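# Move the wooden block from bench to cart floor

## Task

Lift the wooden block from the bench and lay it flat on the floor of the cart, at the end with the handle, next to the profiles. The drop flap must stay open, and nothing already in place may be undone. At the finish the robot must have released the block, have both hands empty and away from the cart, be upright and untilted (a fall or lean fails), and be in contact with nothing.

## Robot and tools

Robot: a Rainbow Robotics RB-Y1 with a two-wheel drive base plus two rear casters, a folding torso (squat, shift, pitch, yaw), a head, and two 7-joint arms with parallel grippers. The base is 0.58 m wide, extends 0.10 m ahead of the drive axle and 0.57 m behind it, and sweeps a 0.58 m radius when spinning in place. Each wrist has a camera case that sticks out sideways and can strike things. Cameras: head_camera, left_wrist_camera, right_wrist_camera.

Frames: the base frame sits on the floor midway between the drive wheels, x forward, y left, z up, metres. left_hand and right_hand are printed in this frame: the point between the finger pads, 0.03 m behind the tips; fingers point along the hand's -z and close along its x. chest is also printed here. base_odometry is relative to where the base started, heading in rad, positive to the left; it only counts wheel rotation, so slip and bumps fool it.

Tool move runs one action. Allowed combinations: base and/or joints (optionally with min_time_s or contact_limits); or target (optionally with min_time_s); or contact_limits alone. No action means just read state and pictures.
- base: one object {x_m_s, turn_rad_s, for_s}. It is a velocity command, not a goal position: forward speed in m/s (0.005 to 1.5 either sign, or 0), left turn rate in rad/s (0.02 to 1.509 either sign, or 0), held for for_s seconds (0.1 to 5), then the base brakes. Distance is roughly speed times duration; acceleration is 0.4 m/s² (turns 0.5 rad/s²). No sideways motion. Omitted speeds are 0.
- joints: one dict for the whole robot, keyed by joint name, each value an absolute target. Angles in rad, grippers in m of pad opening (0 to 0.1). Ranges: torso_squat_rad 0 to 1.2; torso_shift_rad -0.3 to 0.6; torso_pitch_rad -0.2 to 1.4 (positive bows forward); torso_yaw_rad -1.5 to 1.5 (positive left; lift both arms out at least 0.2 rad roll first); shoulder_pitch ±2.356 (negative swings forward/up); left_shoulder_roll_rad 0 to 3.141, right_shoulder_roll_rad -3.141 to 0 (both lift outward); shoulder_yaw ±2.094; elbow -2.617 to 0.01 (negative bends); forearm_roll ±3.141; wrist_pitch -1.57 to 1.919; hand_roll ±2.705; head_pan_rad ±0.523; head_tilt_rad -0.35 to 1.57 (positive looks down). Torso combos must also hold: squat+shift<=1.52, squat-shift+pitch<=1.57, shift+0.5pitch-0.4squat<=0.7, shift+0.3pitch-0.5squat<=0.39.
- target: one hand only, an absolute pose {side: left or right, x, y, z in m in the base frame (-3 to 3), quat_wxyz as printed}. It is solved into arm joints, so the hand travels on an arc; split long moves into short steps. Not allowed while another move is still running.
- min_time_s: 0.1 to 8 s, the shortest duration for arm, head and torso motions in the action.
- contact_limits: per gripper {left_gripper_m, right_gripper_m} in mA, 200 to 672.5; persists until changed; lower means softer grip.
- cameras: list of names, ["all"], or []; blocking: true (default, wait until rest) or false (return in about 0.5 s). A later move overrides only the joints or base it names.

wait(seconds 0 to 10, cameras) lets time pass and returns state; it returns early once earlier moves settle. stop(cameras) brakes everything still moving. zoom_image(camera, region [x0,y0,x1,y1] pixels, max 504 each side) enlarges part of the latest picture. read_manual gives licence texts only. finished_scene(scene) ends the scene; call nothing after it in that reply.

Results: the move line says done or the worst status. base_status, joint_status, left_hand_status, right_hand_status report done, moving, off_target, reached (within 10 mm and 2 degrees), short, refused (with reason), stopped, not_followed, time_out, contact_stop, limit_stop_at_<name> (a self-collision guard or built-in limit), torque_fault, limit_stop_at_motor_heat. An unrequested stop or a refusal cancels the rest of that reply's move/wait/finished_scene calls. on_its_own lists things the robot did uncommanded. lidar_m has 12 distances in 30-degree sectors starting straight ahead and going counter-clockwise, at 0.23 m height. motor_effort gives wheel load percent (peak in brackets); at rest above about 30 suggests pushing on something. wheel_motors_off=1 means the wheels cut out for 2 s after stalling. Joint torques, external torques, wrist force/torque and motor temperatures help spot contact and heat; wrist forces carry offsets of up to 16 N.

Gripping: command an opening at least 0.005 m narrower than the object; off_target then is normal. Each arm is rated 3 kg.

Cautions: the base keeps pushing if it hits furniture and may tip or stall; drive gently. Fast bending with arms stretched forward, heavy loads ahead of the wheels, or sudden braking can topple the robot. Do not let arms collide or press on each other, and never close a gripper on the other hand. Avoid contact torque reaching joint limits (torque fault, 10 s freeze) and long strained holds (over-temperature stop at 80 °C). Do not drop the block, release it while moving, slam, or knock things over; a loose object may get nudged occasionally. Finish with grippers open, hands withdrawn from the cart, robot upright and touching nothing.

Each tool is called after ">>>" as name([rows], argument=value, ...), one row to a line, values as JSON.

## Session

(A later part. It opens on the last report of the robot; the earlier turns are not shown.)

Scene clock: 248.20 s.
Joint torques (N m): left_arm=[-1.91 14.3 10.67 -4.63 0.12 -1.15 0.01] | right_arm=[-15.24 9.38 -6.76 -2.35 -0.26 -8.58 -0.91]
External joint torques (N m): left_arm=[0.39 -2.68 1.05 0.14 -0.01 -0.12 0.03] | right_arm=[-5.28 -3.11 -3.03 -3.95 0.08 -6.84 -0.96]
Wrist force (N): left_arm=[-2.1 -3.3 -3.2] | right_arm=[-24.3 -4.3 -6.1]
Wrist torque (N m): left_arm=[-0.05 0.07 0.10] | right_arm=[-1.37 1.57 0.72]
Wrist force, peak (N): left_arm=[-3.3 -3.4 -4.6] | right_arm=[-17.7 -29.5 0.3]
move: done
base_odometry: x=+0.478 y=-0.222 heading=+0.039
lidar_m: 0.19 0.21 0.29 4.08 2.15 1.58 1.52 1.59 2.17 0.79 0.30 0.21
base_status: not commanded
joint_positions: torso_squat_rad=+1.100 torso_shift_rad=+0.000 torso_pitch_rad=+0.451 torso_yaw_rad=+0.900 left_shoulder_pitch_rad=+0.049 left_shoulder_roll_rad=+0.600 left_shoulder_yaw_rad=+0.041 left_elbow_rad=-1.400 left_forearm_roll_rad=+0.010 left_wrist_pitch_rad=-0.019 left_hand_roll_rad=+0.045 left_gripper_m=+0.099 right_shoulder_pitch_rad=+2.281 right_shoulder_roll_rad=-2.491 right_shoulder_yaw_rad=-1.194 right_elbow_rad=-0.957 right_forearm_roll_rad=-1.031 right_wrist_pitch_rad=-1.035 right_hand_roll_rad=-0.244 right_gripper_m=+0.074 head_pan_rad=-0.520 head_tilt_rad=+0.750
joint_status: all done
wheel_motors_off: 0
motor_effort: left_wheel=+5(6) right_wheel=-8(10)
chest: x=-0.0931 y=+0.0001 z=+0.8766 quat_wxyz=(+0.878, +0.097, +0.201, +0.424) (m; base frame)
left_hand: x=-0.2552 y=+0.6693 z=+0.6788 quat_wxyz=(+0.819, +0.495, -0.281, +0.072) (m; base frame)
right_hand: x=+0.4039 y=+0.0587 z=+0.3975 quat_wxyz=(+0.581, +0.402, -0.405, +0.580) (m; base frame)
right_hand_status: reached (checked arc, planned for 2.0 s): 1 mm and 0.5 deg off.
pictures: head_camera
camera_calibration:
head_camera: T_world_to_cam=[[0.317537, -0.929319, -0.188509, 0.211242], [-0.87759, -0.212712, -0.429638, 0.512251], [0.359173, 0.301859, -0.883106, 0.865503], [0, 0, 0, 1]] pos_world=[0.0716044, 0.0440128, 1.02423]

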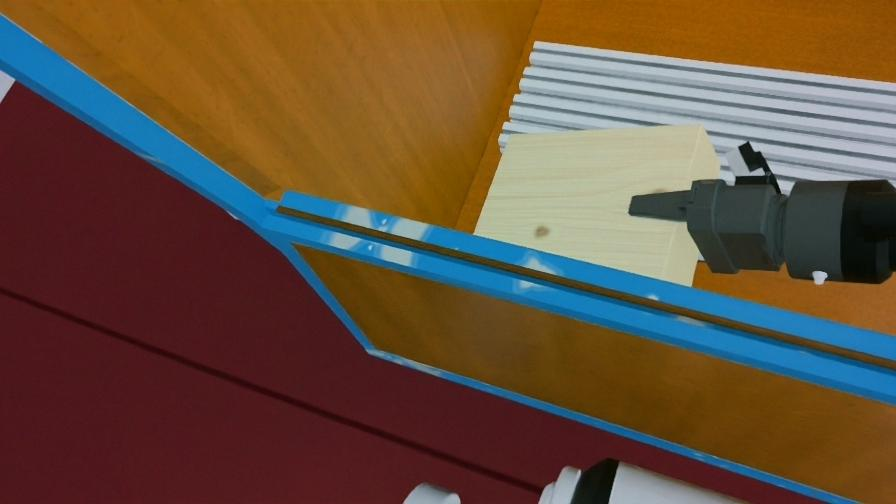

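>>> move(joints={"right_gripper_m":0.084}, cameras=["head_camera"])

>>> move(joints={"right_gripper_m":0.1}, cameras=["head_camera","right_wrist_camera"])

Scene clock: 253.83 s.
Joint torques (N m): left_arm=[-2.36 14.89 10.3 -4.5 0.04 -1.19 -0.11] | right_arm=[-15.01 12.7 -6.55 0.54 -0.72 -4.25 -0.21]
External joint torques (N m): left_arm=[-0.06 -2.1 0.68 0.27 -0.08 -0.16 -0.09] | right_arm=[-5.04 0.23 -2.82 -1.05 -0.38 -2.52 -0.25]
Wrist force (N): left_arm=[-2.8 -3.3 -3.3] | right_arm=[-14.8 1.6 -1.9]
Wrist torque (N m): left_arm=[0.01 -0.01 0.13] | right_arm=[-0.26 -0.07 0.02]
Wrist force, peak (N): left_arm=[-3.1 -4.0 -3.8] | right_arm=[-24.7 -4.3 -6.9]
move: done
base_odometry: x=+0.478 y=-0.222 heading=+0.039
lidar_m: 0.20 0.21 0.31 4.08 2.16 1.59 1.51 1.60 2.19 0.80 0.30 0.21
base_status: not commanded
joint_positions: torso_squat_rad=+1.100 torso_shift_rad=+0.000 torso_pitch_rad=+0.451 torso_yaw_rad=+0.900 left_shoulder_pitch_rad=+0.049 left_shoulder_roll_rad=+0.600 left_shoulder_yaw_rad=+0.041 left_elbow_rad=-1.400 left_forearm_roll_rad=+0.010 left_wrist_pitch_rad=-0.019 left_hand_roll_rad=+0.045 left_gripper_m=+0.099 right_shoulder_pitch_rad=+2.281 right_shoulder_roll_rad=-2.492 right_shoulder_yaw_rad=-1.194 right_elbow_rad=-0.958 right_forearm_roll_rad=-1.031 right_wrist_pitch_rad=-1.036 right_hand_roll_rad=-0.245 right_gripper_m=+0.084 head_pan_rad=-0.520 head_tilt_rad=+0.750
joint_status: all done
wheel_motors_off: 0
motor_effort: left_wheel=+7(7) right_wheel=-7(8)
chest: x=-0.0932 y=+0.0001 z=+0.8766 quat_wxyz=(+0.878, +0.097, +0.201, +0.424) (m; base frame)
left_hand: x=-0.2552 y=+0.6693 z=+0.6788 quat_wxyz=(+0.819, +0.495, -0.281, +0.072) (m; base frame)
right_hand: x=+0.4033 y=+0.0592 z=+0.3977 quat_wxyz=(+0.581, +0.403, -0.405, +0.580) (m; base frame)
pictures: head_camera
camera_calibration:
head_camera: T_world_to_cam=[[0.317566, -0.929312, -0.188495, 0.211225], [-0.87758, -0.212742, -0.429645, 0.512259], [0.359173, 0.30186, -0.883105, 0.865502], [0, 0, 0, 1]] pos_world=[0.0716045, 0.0440127, 1.02423]

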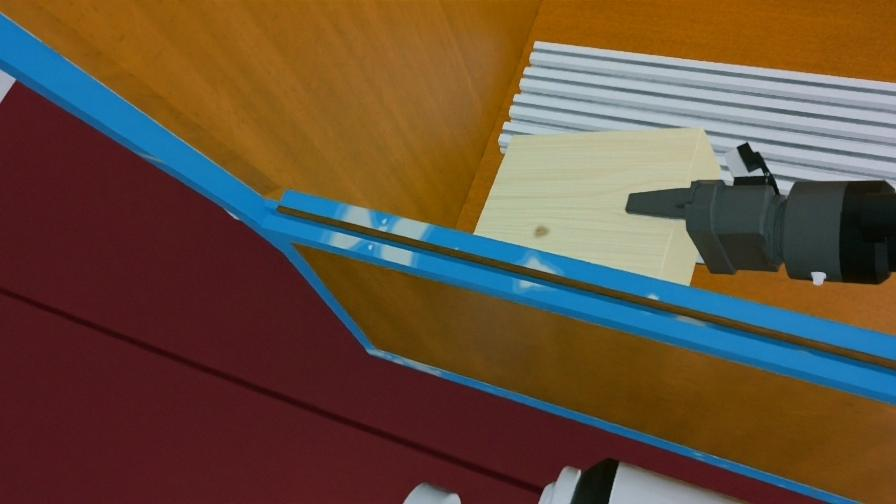

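Scene clock: 254.47 s.
Joint torques (N m): left_arm=[-2.32 14.46 10.71 -4.68 0.14 -1.24 -0.07] | right_arm=[-14.86 12.9 -7.09 1 -0.75 -3.57 -0.15]
External joint torques (N m): left_arm=[-0.03 -2.52 1.08 0.09 0.02 -0.21 -0.05] | right_arm=[-4.89 0.43 -3.35 -0.58 -0.42 -1.83 -0.2]
Wrist force (N): left_arm=[-2.2 -4.3 -3.9] | right_arm=[-13.4 2.0 -1.1]
Wrist torque (N m): left_arm=[0.13 0.03 0.12] | right_arm=[-0.23 -0.46 -0.08]
Wrist force, peak (N): left_arm=[-2.6 -4.1 -3.9] | right_arm=[-14.5 1.7 -1.3]
move: done
base_odometry: x=+0.478 y=-0.222 heading=+0.039
lidar_m: 0.20 0.22 0.30 4.07 2.16 1.59 1.51 1.60 2.19 0.78 0.29 0.20
base_status: not commanded
joint_positions: torso_squat_rad=+1.100 torso_shift_rad=+0.000 torso_pitch_rad=+0.451 torso_yaw_rad=+0.900 left_shoulder_pitch_rad=+0.049 left_shoulder_roll_rad=+0.600 left_shoulder_yaw_rad=+0.041 left_elbow_rad=-1.400 left_forearm_roll_rad=+0.010 left_wrist_pitch_rad=-0.019 left_hand_roll_rad=+0.045 left_gripper_m=+0.099 right_shoulder_pitch_rad=+2.281 right_shoulder_roll_rad=-2.492 right_shoulder_yaw_rad=-1.194 right_elbow_rad=-0.958 right_forearm_roll_rad=-1.031 right_wrist_pitch_rad=-1.036 right_hand_roll_rad=-0.245 right_gripper_m=+0.099 head_pan_rad=-0.520 head_tilt_rad=+0.750
joint_status: all done
wheel_motors_off: 0
motor_effort: left_wheel=+6(7) right_wheel=-7(8)
chest: x=-0.0932 y=+0.0001 z=+0.8766 quat_wxyz=(+0.878, +0.097, +0.201, +0.424) (m; base frame)
left_hand: x=-0.2552 y=+0.6693 z=+0.6788 quat_wxyz=(+0.819, +0.495, -0.281, +0.072) (m; base frame)
right_hand: x=+0.4032 y=+0.0593 z=+0.3978 quat_wxyz=(+0.581, +0.404, -0.405, +0.580) (m; base frame)
pictures: head_camera, right_wrist_camera
camera_calibration:
head_camera: T_world_to_cam=[[0.317566, -0.929312, -0.188495, 0.211225], [-0.87758, -0.212742, -0.429645, 0.512259], [0.359173, 0.30186, -0.883105, 0.865502], [0, 0, 0, 1]] pos_world=[0.0716045, 0.0440127, 1.02423]
right_wrist_camera: T_world_to_cam=[[0.0293901, -0.322197, -0.946216, 0.382349], [-0.862051, -0.48734, 0.139169, 0.348229], [-0.505969, 0.811596, -0.292073, 0.34428], [0, 0, 0, 1]] pos_world=[0.463148, 0.0134811, 0.413877]

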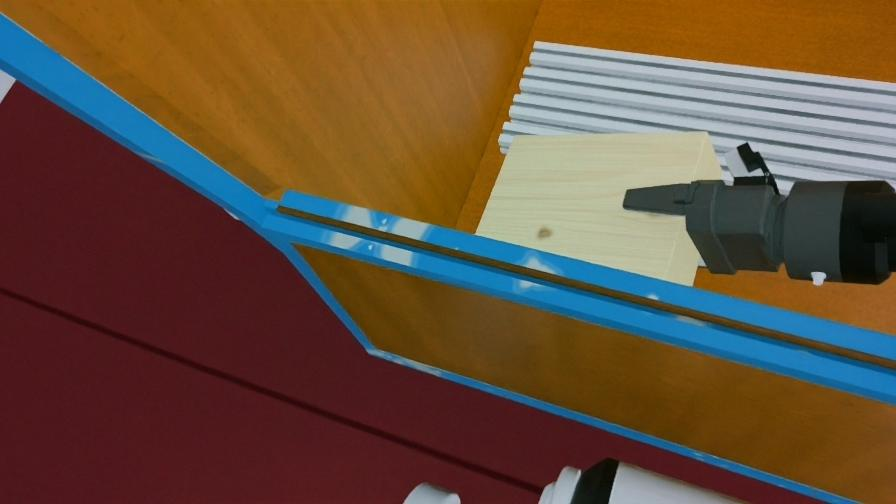

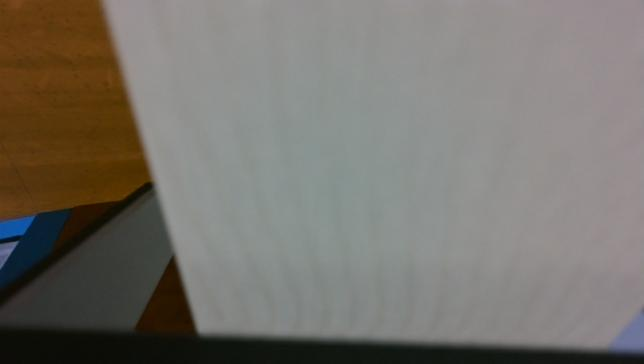

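>>> move(target={"side":"right","x":0.404,"y":0.038,"z":0.382,"quat_wxyz":[0.5964,0.3799,-0.3799,0.5964]}, min_time_s=1.5, cameras=["head_camera"])

>>> move(target={"side":"right","x":0.404,"y":0.018,"z":0.366,"quat_wxyz":[0.6124,0.3536,-0.3536,0.6124]}, min_time_s=1.5, cameras=["head_camera","right_wrist_camera"])

Scene clock: 260.13 s.
Joint torques (N m): left_arm=[-1.9 14.69 10.5 -4.67 0.11 -1.17 -0.13] | right_arm=[-10.34 17.04 -3.34 2.88 -0.47 -2.92 -0.12]
External joint torques (N m): left_arm=[0.4 -2.29 0.87 0.1 -0.02 -0.14 -0.11] | right_arm=[-0.87 4.18 0.12 1.11 -0.13 -1.24 -0.17]
Wrist force (N): left_arm=[-2.7 -3.4 -3.8] | right_arm=[-12.2 1.1 -4.3]
Wrist torque (N m): left_arm=[0.00 -0.03 0.13] | right_arm=[-0.23 -0.47 0.01]
Wrist force, peak (N): left_arm=[-2.8 -4.1 -4.1] | right_arm=[-13.8 2.1 -5.4]
move: done
base_odometry: x=+0.478 y=-0.222 heading=+0.039
lidar_m: 0.20 0.21 0.29 4.07 2.17 1.58 1.51 1.59 2.19 0.80 0.29 0.21
base_status: not commanded
joint_positions: torso_squat_rad=+1.100 torso_shift_rad=+0.000 torso_pitch_rad=+0.451 torso_yaw_rad=+0.900 left_shoulder_pitch_rad=+0.049 left_shoulder_roll_rad=+0.600 left_shoulder_yaw_rad=+0.041 left_elbow_rad=-1.400 left_forearm_roll_rad=+0.010 left_wrist_pitch_rad=-0.019 left_hand_roll_rad=+0.045 left_gripper_m=+0.099 right_shoulder_pitch_rad=+2.287 right_shoulder_roll_rad=-2.474 right_shoulder_yaw_rad=-1.167 right_elbow_rad=-0.957 right_forearm_roll_rad=-1.017 right_wrist_pitch_rad=-0.992 right_hand_roll_rad=-0.256 right_gripper_m=+0.099 head_pan_rad=-0.520 head_tilt_rad=+0.750
joint_status: all done
wheel_motors_off: 0
motor_effort: left_wheel=+7(7) right_wheel=-6(8)
chest: x=-0.0932 y=+0.0001 z=+0.8766 quat_wxyz=(+0.878, +0.097, +0.201, +0.424) (m; base frame)
left_hand: x=-0.2552 y=+0.6693 z=+0.6788 quat_wxyz=(+0.819, +0.495, -0.281, +0.072) (m; base frame)
right_hand: x=+0.4036 y=+0.0383 z=+0.3819 quat_wxyz=(+0.596, +0.380, -0.380, +0.596) (m; base frame)
right_hand_status: reached (checked arc, planned for 1.5 s): 1 mm and 0.0 deg off.
pictures: head_camera
camera_calibration:
head_camera: T_world_to_cam=[[0.317566, -0.929312, -0.188495, 0.211225], [-0.87758, -0.212742, -0.429645, 0.512259], [0.359173, 0.30186, -0.883105, 0.865502], [0, 0, 0, 1]] pos_world=[0.0716045, 0.0440127, 1.02423]

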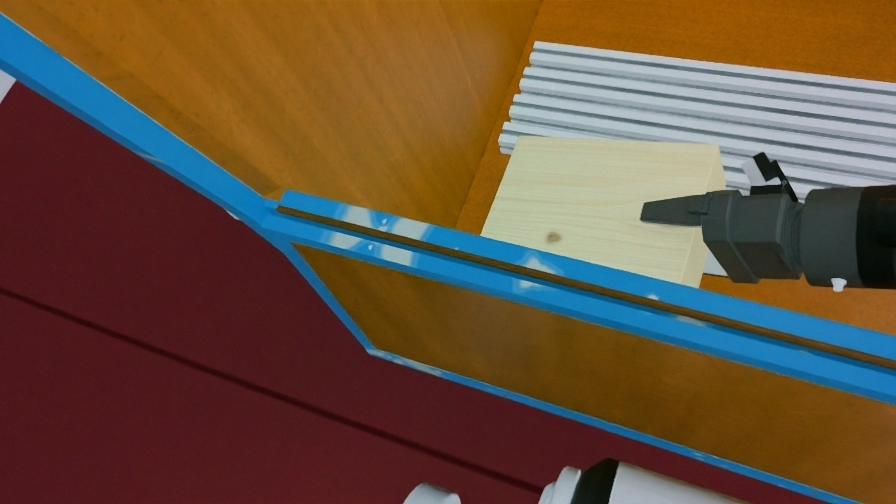

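Scene clock: 261.97 s.
Joint torques (N m): left_arm=[-2.39 14.51 10.57 -4.7 0.06 -1.18 -0.06] | right_arm=[-9.75 17.09 -3.36 1.07 -0.47 -3.02 -0.22]
External joint torques (N m): left_arm=[-0.09 -2.47 0.95 0.07 -0.06 -0.15 -0.04] | right_arm=[-0.69 3.94 -0.15 -0.82 -0.15 -1.41 -0.26]
Wrist force (N): left_arm=[-2.4 -3.6 -3.1] | right_arm=[-11.9 0.5 -5.6]
Wrist torque (N m): left_arm=[0.00 0.01 0.08] | right_arm=[-0.18 -0.27 0.06]
Wrist force, peak (N): left_arm=[-3.2 -4.3 -3.6] | right_arm=[-13.4 1.7 -5.6]
move: done
base_odometry: x=+0.478 y=-0.222 heading=+0.039
lidar_m: 0.20 0.21 0.29 4.07 2.16 1.59 1.52 1.60 2.17 0.79 0.30 0.21
base_status: not commanded
joint_positions: torso_squat_rad=+1.100 torso_shift_rad=+0.000 torso_pitch_rad=+0.451 torso_yaw_rad=+0.900 left_shoulder_pitch_rad=+0.049 left_shoulder_roll_rad=+0.600 left_shoulder_yaw_rad=+0.041 left_elbow_rad=-1.400 left_forearm_roll_rad=+0.010 left_wrist_pitch_rad=-0.019 left_hand_roll_rad=+0.045 left_gripper_m=+0.099 right_shoulder_pitch_rad=+2.289 right_shoulder_roll_rad=-2.458 right_shoulder_yaw_rad=-1.141 right_elbow_rad=-0.963 right_forearm_roll_rad=-1.004 right_wrist_pitch_rad=-0.935 right_hand_roll_rad=-0.263 right_gripper_m=+0.099 head_pan_rad=-0.520 head_tilt_rad=+0.750
joint_status: all done
wheel_motors_off: 0
motor_effort: left_wheel=+7(7) right_wheel=-7(8)
chest: x=-0.0932 y=+0.0001 z=+0.8766 quat_wxyz=(+0.878, +0.097, +0.201, +0.424) (m; base frame)
left_hand: x=-0.2552 y=+0.6693 z=+0.6788 quat_wxyz=(+0.819, +0.495, -0.281, +0.072) (m; base frame)
right_hand: x=+0.4038 y=+0.0182 z=+0.3658 quat_wxyz=(+0.612, +0.354, -0.353, +0.612) (m; base frame)
right_hand_status: reached (checked arc, planned for 1.5 s): 0 mm and 0.0 deg off.
pictures: head_camera, right_wrist_camera
camera_calibration:
head_camera: T_world_to_cam=[[0.317566, -0.929312, -0.188495, 0.211225], [-0.87758, -0.212742, -0.429645, 0.512259], [0.359173, 0.30186, -0.883105, 0.865502], [0, 0, 0, 1]] pos_world=[0.0716045, 0.0440127, 1.02423]
right_wrist_camera: T_world_to_cam=[[0.0289369, -0.476963, -0.878447, 0.317104], [-0.861128, -0.458137, 0.220385, 0.30248], [-0.507565, 0.750078, -0.423983, 0.41855], [0, 0, 0, 1]] pos_world=[0.463739, -0.0241205, 0.389355]

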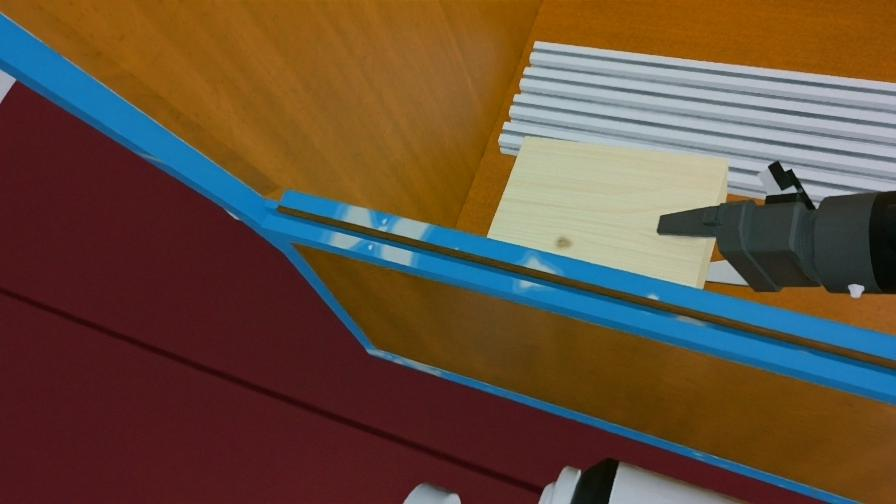

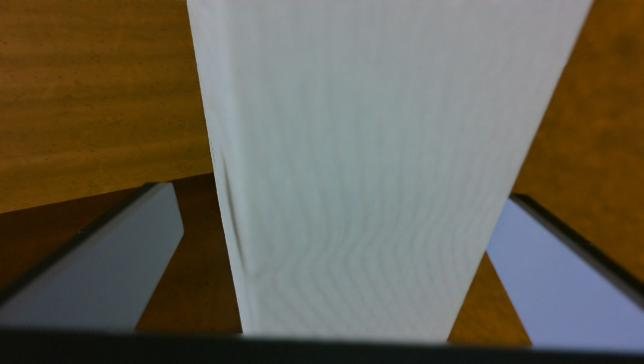

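>>> move(target={"side":"right","x":0.404,"y":0.01,"z":0.36,"quat_wxyz":[0.6124,0.3536,-0.3536,0.6124]}, min_time_s=1, cameras=["head_camera","right_wrist_camera"])

>>> move(target={"side":"right","x":0.404,"y":-0.012,"z":0.36,"quat_wxyz":[0.6124,0.3536,-0.3536,0.6124]}, min_time_s=1.5, cameras=["head_camera","right_wrist_camera"])

Scene clock: 265.07 s.
Joint torques (N m): left_arm=[-1.95 14.62 10.27 -4.69 0.1 -1.23 0.05] | right_arm=[-7.84 13.58 -1.54 3.24 -0.82 -1.78 -0.33]
External joint torques (N m): left_arm=[0.35 -2.36 0.64 0.08 -0.02 -0.2 0.07] | right_arm=[0.96 0.15 1.41 1.11 -0.46 -0.17 -0.37]
Wrist force (N): left_arm=[-2.3 -3.7 -3.1] | right_arm=[-5.6 1.4 -1.3]
Wrist torque (N m): left_arm=[0.07 0.01 0.08] | right_arm=[-0.22 -0.24 0.06]
Wrist force, peak (N): left_arm=[-2.8 -3.9 -4.5] | right_arm=[-12.8 2.8 -6.6]
move: done
base_odometry: x=+0.478 y=-0.222 heading=+0.039
lidar_m: 0.20 0.21 0.30 4.08 2.16 1.58 1.51 1.59 2.19 0.80 0.30 0.22
base_status: not commanded
joint_positions: torso_squat_rad=+1.100 torso_shift_rad=+0.000 torso_pitch_rad=+0.450 torso_yaw_rad=+0.900 left_shoulder_pitch_rad=+0.049 left_shoulder_roll_rad=+0.600 left_shoulder_yaw_rad=+0.041 left_elbow_rad=-1.400 left_forearm_roll_rad=+0.010 left_wrist_pitch_rad=-0.019 left_hand_roll_rad=+0.045 left_gripper_m=+0.099 right_shoulder_pitch_rad=+2.317 right_shoulder_roll_rad=-2.477 right_shoulder_yaw_rad=-1.139 right_elbow_rad=-0.914 right_forearm_roll_rad=-1.010 right_wrist_pitch_rad=-0.967 right_hand_roll_rad=-0.273 right_gripper_m=+0.099 head_pan_rad=-0.520 head_tilt_rad=+0.750
joint_status: all done
wheel_motors_off: 0
motor_effort: left_wheel=+6(7) right_wheel=-8(8)
chest: x=-0.0933 y=+0.0001 z=+0.8766 quat_wxyz=(+0.878, +0.097, +0.201, +0.424) (m; base frame)
left_hand: x=-0.2553 y=+0.6693 z=+0.6788 quat_wxyz=(+0.819, +0.495, -0.281, +0.072) (m; base frame)
right_hand: x=+0.4040 y=+0.0102 z=+0.3607 quat_wxyz=(+0.613, +0.353, -0.354, +0.613) (m; base frame)
right_hand_status: reached (checked arc, planned for 1.0 s): 1 mm and 0.1 deg off.
pictures: head_camera, right_wrist_camera
camera_calibration:
head_camera: T_world_to_cam=[[0.317612, -0.929311, -0.188427, 0.211234], [-0.877479, -0.212741, -0.429852, 0.51233], [0.35938, 0.301866, -0.883019, 0.865559], [0, 0, 0, 1]] pos_world=[0.0714043, 0.0440127, 1.02433]
right_wrist_camera: T_world_to_cam=[[0.0299822, -0.478204, -0.877737, 0.308176], [-0.861967, -0.456972, 0.219522, 0.300831], [-0.506078, 0.749998, -0.425897, 0.422629], [0, 0, 0, 1]] pos_world=[0.46395, -0.0321284, 0.384454]

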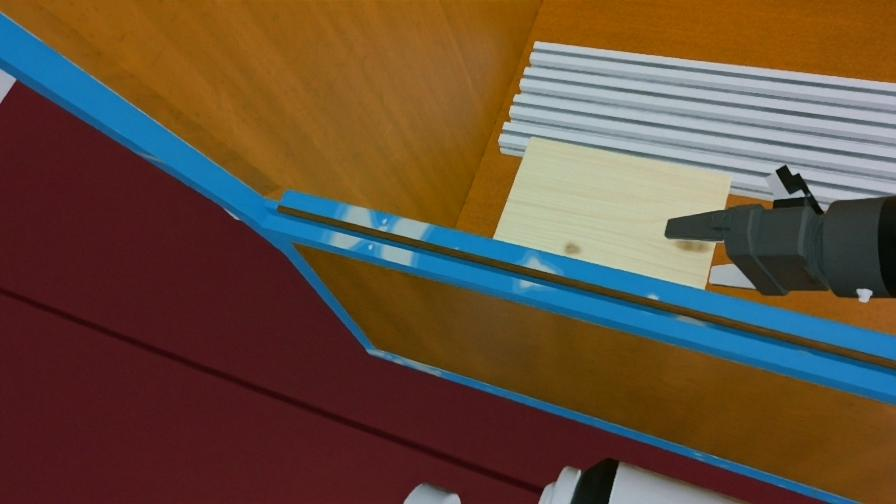

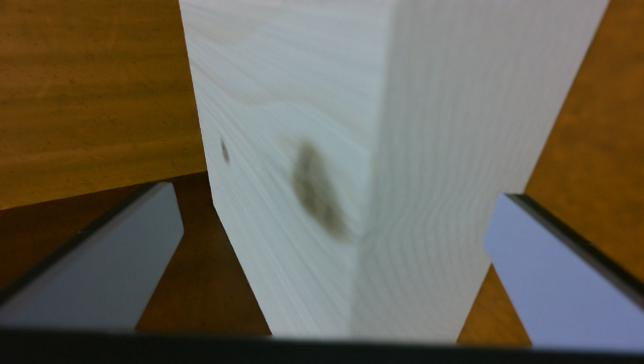

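Scene clock: 266.90 s.
Joint torques (N m): left_arm=[-1.9 14.67 10.42 -4.69 0.1 -1.24 -0.07] | right_arm=[-6.43 17.21 -1.22 3.84 -0.88 -1.97 -0.24]
External joint torques (N m): left_arm=[0.41 -2.32 0.8 0.09 -0.02 -0.21 -0.06] | right_arm=[1.6 3.07 1.35 1.43 -0.49 -0.37 -0.29]
Wrist force (N): left_arm=[-2.3 -3.3 -3.8] | right_arm=[-5.5 1.6 -1.4]
Wrist torque (N m): left_arm=[-0.02 0.03 0.12] | right_arm=[-0.27 -0.22 0.08]
Wrist force, peak (N): left_arm=[-2.5 -4.1 -4.2] | right_arm=[-6.3 1.6 -1.9]
move: done
base_odometry: x=+0.478 y=-0.222 heading=+0.039
lidar_m: 0.20 0.21 0.30 4.07 2.17 1.58 1.52 1.59 2.18 0.79 0.31 0.21
base_status: not commanded
joint_positions: torso_squat_rad=+1.100 torso_shift_rad=+0.000 torso_pitch_rad=+0.450 torso_yaw_rad=+0.900 left_shoulder_pitch_rad=+0.049 left_shoulder_roll_rad=+0.600 left_shoulder_yaw_rad=+0.041 left_elbow_rad=-1.400 left_forearm_roll_rad=+0.010 left_wrist_pitch_rad=-0.019 left_hand_roll_rad=+0.045 left_gripper_m=+0.099 right_shoulder_pitch_rad=+2.356 right_shoulder_roll_rad=-2.468 right_shoulder_yaw_rad=-1.130 right_elbow_rad=-0.879 right_forearm_roll_rad=-1.015 right_wrist_pitch_rad=-1.025 right_hand_roll_rad=-0.279 right_gripper_m=+0.099 head_pan_rad=-0.520 head_tilt_rad=+0.750
joint_status: all done
wheel_motors_off: 0
motor_effort: left_wheel=+6(7) right_wheel=-7(9)
chest: x=-0.0933 y=+0.0001 z=+0.8766 quat_wxyz=(+0.878, +0.097, +0.201, +0.424) (m; base frame)
left_hand: x=-0.2553 y=+0.6693 z=+0.6788 quat_wxyz=(+0.819, +0.495, -0.281, +0.072) (m; base frame)
right_hand: x=+0.4039 y=-0.0110 z=+0.3603 quat_wxyz=(+0.613, +0.353, -0.353, +0.613) (m; base frame)
right_hand_status: reached (checked arc, planned for 1.5 s): 1 mm and 0.1 deg off.
pictures: head_camera, right_wrist_camera
camera_calibration:
head_camera: T_world_to_cam=[[0.317612, -0.929311, -0.188427, 0.211234], [-0.877479, -0.212741, -0.429852, 0.51233], [0.35938, 0.301866, -0.883019, 0.865559], [0, 0, 0, 1]] pos_world=[0.0714043, 0.0440127, 1.02433]
right_wrist_camera: T_world_to_cam=[[0.0298075, -0.478555, -0.877551, 0.297591], [-0.8614, -0.457658, 0.220316, 0.290558], [-0.507051, 0.749356, -0.425869, 0.438669], [0, 0, 0, 1]] pos_world=[0.463844, -0.0533296, 0.383953]

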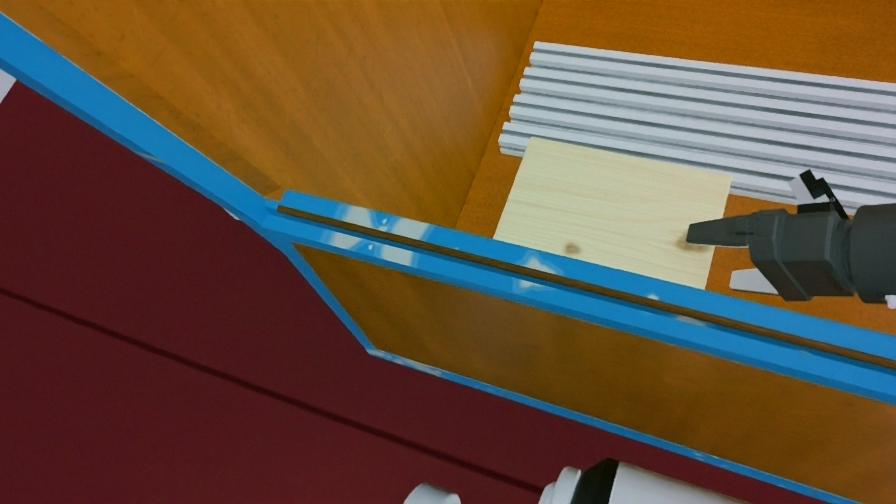

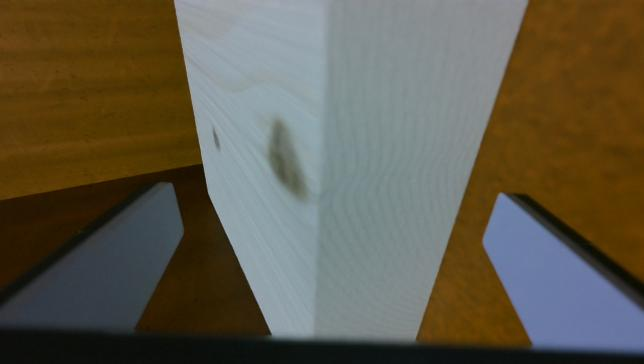

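>>> move(target={"side":"right","x":0.404,"y":-0.06,"z":0.42,"quat_wxyz":[0.6533,0.2706,-0.2706,0.6533]}, min_time_s=1.5)

>>> move(target={"side":"right","x":0.40,"y":-0.02,"z":0.62,"quat_wxyz":[0.6533,0.2706,-0.2706,0.6533]}, min_time_s=2)

>>> move(target={"side":"right","x":0.39,"y":0.0,"z":0.8,"quat_wxyz":[0.6533,0.2706,-0.2706,0.6533]}, min_time_s=2, cameras=["head_camera"])

Scene clock: 270.70 s.
Joint torques (N m): left_arm=[-2.03 14.48 10.51 -4.57 0.07 -1.2 -0.13] | right_arm=[-7.78 14.55 -3.55 0.3 -0.21 -1.43 -0.24]
External joint torques (N m): left_arm=[0.28 -2.5 0.89 0.2 -0.06 -0.18 -0.11] | right_arm=[-1.98 2.09 1.04 -0.3 -0.02 -0.13 -0.28]
Wrist force (N): left_arm=[-2.8 -3.8 -3.8] | right_arm=[-4.6 1.5 -2.5]
Wrist torque (N m): left_arm=[0.05 -0.02 0.12] | right_arm=[-0.22 -0.19 0.07]
Wrist force, peak (N): left_arm=[-3.2 -4.0 -4.0] | right_arm=[-5.6 2.0 -2.3]
move: done
base_odometry: x=+0.478 y=-0.222 heading=+0.039
lidar_m: 0.20 0.21 0.31 4.08 2.15 1.58 1.52 1.59 2.18 0.80 0.29 0.21
base_status: not commanded
joint_positions: torso_squat_rad=+1.100 torso_shift_rad=+0.000 torso_pitch_rad=+0.450 torso_yaw_rad=+0.900 left_shoulder_pitch_rad=+0.049 left_shoulder_roll_rad=+0.600 left_shoulder_yaw_rad=+0.041 left_elbow_rad=-1.400 left_forearm_roll_rad=+0.010 left_wrist_pitch_rad=-0.019 left_hand_roll_rad=+0.045 left_gripper_m=+0.099 right_shoulder_pitch_rad=+2.047 right_shoulder_roll_rad=-2.003 right_shoulder_yaw_rad=-1.072 right_elbow_rad=-1.498 right_forearm_roll_rad=-0.709 right_wrist_pitch_rad=-0.543 right_hand_roll_rad=-0.346 right_gripper_m=+0.099 head_pan_rad=-0.520 head_tilt_rad=+0.750
joint_status: all done
wheel_motors_off: 0
motor_effort: left_wheel=+7(7) right_wheel=-6(8)
chest: x=-0.0933 y=+0.0001 z=+0.8766 quat_wxyz=(+0.878, +0.097, +0.201, +0.424) (m; base frame)
left_hand: x=-0.2553 y=+0.6693 z=+0.6788 quat_wxyz=(+0.819, +0.495, -0.281, +0.072) (m; base frame)
right_hand: x=+0.4041 y=-0.0601 z=+0.4202 quat_wxyz=(+0.653, +0.271, -0.272, +0.653) (m; base frame)
right_hand_status: reached (checked arc, planned for 1.5 s): 0 mm and 0.2 deg off.
pictures: none

Scene clock: 273.03 s.
Joint torques (N m): left_arm=[-2.07 14.68 10.38 -4.44 0.01 -1.22 0] | right_arm=[-2.87 17.04 -9.04 0.43 -0.72 -0.16 -0.08]
External joint torques (N m): left_arm=[0.23 -2.3 0.76 0.34 -0.11 -0.19 0.02] | right_arm=[1.35 2.57 -1.56 -0.39 -0.23 0.2 -0.12]
Wrist force (N): left_arm=[-2.4 -3.9 -3.1] | right_arm=[-4.6 1.4 -2.7]
Wrist torque (N m): left_arm=[0.07 0.01 0.11] | right_arm=[-0.19 -0.16 0.04]
Wrist force, peak (N): left_arm=[-3.4 -4.0 -3.8] | right_arm=[-4.9 2.5 -2.9]
move: done
base_odometry: x=+0.478 y=-0.222 heading=+0.039
lidar_m: 0.20 0.20 0.30 4.07 2.16 1.58 1.51 1.60 2.18 0.79 0.30 0.22
base_status: not commanded
joint_positions: torso_squat_rad=+1.100 torso_shift_rad=+0.000 torso_pitch_rad=+0.450 torso_yaw_rad=+0.900 left_shoulder_pitch_rad=+0.049 left_shoulder_roll_rad=+0.600 left_shoulder_yaw_rad=+0.041 left_elbow_rad=-1.400 left_forearm_roll_rad=+0.010 left_wrist_pitch_rad=-0.019 left_hand_roll_rad=+0.045 left_gripper_m=+0.099 right_shoulder_pitch_rad=+2.356 right_shoulder_roll_rad=-1.431 right_shoulder_yaw_rad=-1.861 right_elbow_rad=-2.097 right_forearm_roll_rad=+0.056 right_wrist_pitch_rad=-0.368 right_hand_roll_rad=-1.303 right_gripper_m=+0.099 head_pan_rad=-0.520 head_tilt_rad=+0.750
joint_status: all done
wheel_motors_off: 0
motor_effort: left_wheel=+7(8) right_wheel=-6(9)
chest: x=-0.0933 y=+0.0001 z=+0.8766 quat_wxyz=(+0.878, +0.097, +0.201, +0.424) (m; base frame)
left_hand: x=-0.2553 y=+0.6693 z=+0.6788 quat_wxyz=(+0.819, +0.495, -0.281, +0.072) (m; base frame)
right_hand: x=+0.4001 y=-0.0202 z=+0.6198 quat_wxyz=(+0.653, +0.271, -0.275, +0.652) (m; base frame)
right_hand_status: reached (checked arc, planned for 2.0 s): 0 mm and 0.5 deg off.
pictures: none

Scene clock: 275.37 s.
Joint torques (N m): left_arm=[-2.24 14.76 10.34 -4.69 0.03 -1.2 -0.01] | right_arm=[-3.94 7.11 -10.7 2.07 -0.82 1.15 0.01]
External joint torques (N m): left_arm=[0.06 -2.22 0.71 0.09 -0.09 -0.18 0] | right_arm=[-1.93 2.62 -1.52 -0.22 -0.03 0.04 -0.02]
Wrist force (N): left_arm=[-2.4 -3.0 -3.5] | right_arm=[-4.5 1.1 -2.3]
Wrist torque (N m): left_arm=[-0.04 0.01 0.06] | right_arm=[-0.16 -0.16 0.05]
Wrist force, peak (N): left_arm=[-2.9 -3.7 -4.2] | right_arm=[-5.8 1.6 -1.9]
move: done
base_odometry: x=+0.478 y=-0.222 heading=+0.039
lidar_m: 0.19 0.21 0.30 4.08 2.16 1.58 1.52 1.59 2.18 0.79 0.29 0.21
base_status: not commanded
joint_positions: torso_squat_rad=+1.100 torso_shift_rad=+0.000 torso_pitch_rad=+0.450 torso_yaw_rad=+0.900 left_shoulder_pitch_rad=+0.049 left_shoulder_roll_rad=+0.600 left_shoulder_yaw_rad=+0.041 left_elbow_rad=-1.400 left_forearm_roll_rad=+0.010 left_wrist_pitch_rad=-0.019 left_hand_roll_rad=+0.045 left_gripper_m=+0.099 right_shoulder_pitch_rad=+1.587 right_shoulder_roll_rad=-1.400 right_shoulder_yaw_rad=-2.094 right_elbow_rad=-2.152 right_forearm_roll_rad=+0.902 right_wrist_pitch_rad=-1.032 right_hand_roll_rad=-2.548 right_gripper_m=+0.099 head_pan_rad=-0.520 head_tilt_rad=+0.750
joint_status: all done
wheel_motors_off: 0
motor_effort: left_wheel=+6(7) right_wheel=-6(8)
chest: x=-0.0933 y=+0.0001 z=+0.8766 quat_wxyz=(+0.878, +0.097, +0.201, +0.424) (m; base frame)
left_hand: x=-0.2553 y=+0.6693 z=+0.6788 quat_wxyz=(+0.819, +0.495, -0.281, +0.072) (m; base frame)
right_hand: x=+0.3903 y=-0.0001 z=+0.7998 quat_wxyz=(+0.653, +0.271, -0.272, +0.653) (m; base frame)
right_hand_status: reached (checked arc, planned for 2.0 s): 0 mm and 0.2 deg off.
pictures: head_camera
camera_calibration:
head_camera: T_world_to_cam=[[0.317617, -0.929316, -0.18839, 0.211197], [-0.877441, -0.212732, -0.429933, 0.512411], [0.359467, 0.301856, -0.882987, 0.86552], [0, 0, 0, 1]] pos_world=[0.0714042, 0.0440127, 1.02433]

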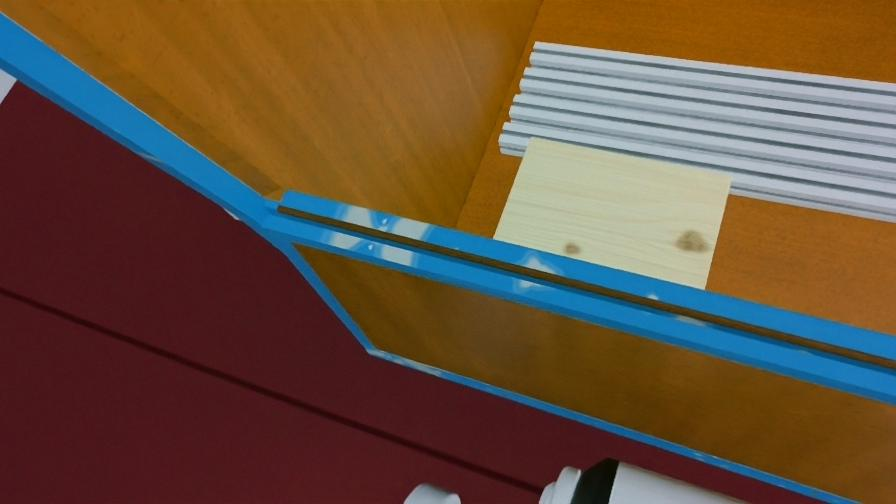

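>>> move(base={"x_m_s":-0.35,"for_s":2}, cameras=["head_camera"])

>>> finished_scene(scene=1)

Scene clock: 279.40 s.
Joint torques (N m): left_arm=[-2.59 14.49 10.29 -4.7 0.12 -1.17 -0.1] | right_arm=[-3.59 6.17 -9.85 2.74 -0.94 1.34 0.02]
External joint torques (N m): left_arm=[-0.27 -2.49 0.67 0.08 0 -0.14 -0.08] | right_arm=[-1.57 1.69 -0.68 0.45 -0.16 0.23 -0.02]
Wrist force (N): left_arm=[-2.2 -3.1 -3.7] | right_arm=[-4.3 1.3 -2.4]
Wrist torque (N m): left_arm=[-0.02 0.09 0.16] | right_arm=[-0.19 -0.14 0.04]
Wrist force, peak (N): left_arm=[-3.4 -4.4 -3.9] | right_arm=[-5.4 1.8 -2.9]
move: done
base_odometry: x=-0.222 y=-0.250 heading=+0.040
lidar_m: 0.90 0.95 1.92 3.19 1.17 0.85 0.82 0.87 1.20 3.27 2.46 0.93
base_status: done (sent for 2 of 2 s)
joint_positions: torso_squat_rad=+1.100 torso_shift_rad=+0.000 torso_pitch_rad=+0.450 torso_yaw_rad=+0.900 left_shoulder_pitch_rad=+0.049 left_shoulder_roll_rad=+0.600 left_shoulder_yaw_rad=+0.041 left_elbow_rad=-1.400 left_forearm_roll_rad=+0.010 left_wrist_pitch_rad=-0.019 left_hand_roll_rad=+0.045 left_gripper_m=+0.099 right_shoulder_pitch_rad=+1.587 right_shoulder_roll_rad=-1.400 right_shoulder_yaw_rad=-2.094 right_elbow_rad=-2.152 right_forearm_roll_rad=+0.902 right_wrist_pitch_rad=-1.032 right_hand_roll_rad=-2.548 right_gripper_m=+0.099 head_pan_rad=-0.520 head_tilt_rad=+0.750
joint_status: not commanded
wheel_motors_off: 0
motor_effort: left_wheel=+12(48) right_wheel=-12(27)
chest: x=-0.0934 y=+0.0001 z=+0.8766 quat_wxyz=(+0.878, +0.097, +0.201, +0.424) (m; base frame)
left_hand: x=-0.2554 y=+0.6692 z=+0.6788 quat_wxyz=(+0.819, +0.495, -0.281, +0.072) (m; base frame)
right_hand: x=+0.3902 y=-0.0002 z=+0.8000 quat_wxyz=(+0.653, +0.271, -0.272, +0.653) (m; base frame)
pictures: head_camera
camera_calibration:
head_camera: T_world_to_cam=[[0.317706, -0.929286, -0.188386, 0.211174], [-0.87728, -0.2127, -0.430278, 0.512596], [0.359781, 0.301969, -0.88282, 0.865511], [0, 0, 0, 1]] pos_world=[0.071204, 0.0439126, 1.02443]

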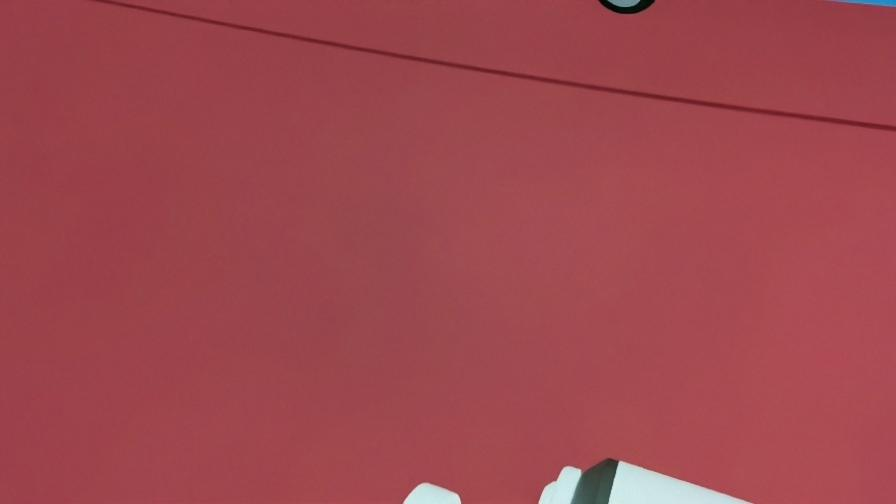

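The scene is finished: the task was done.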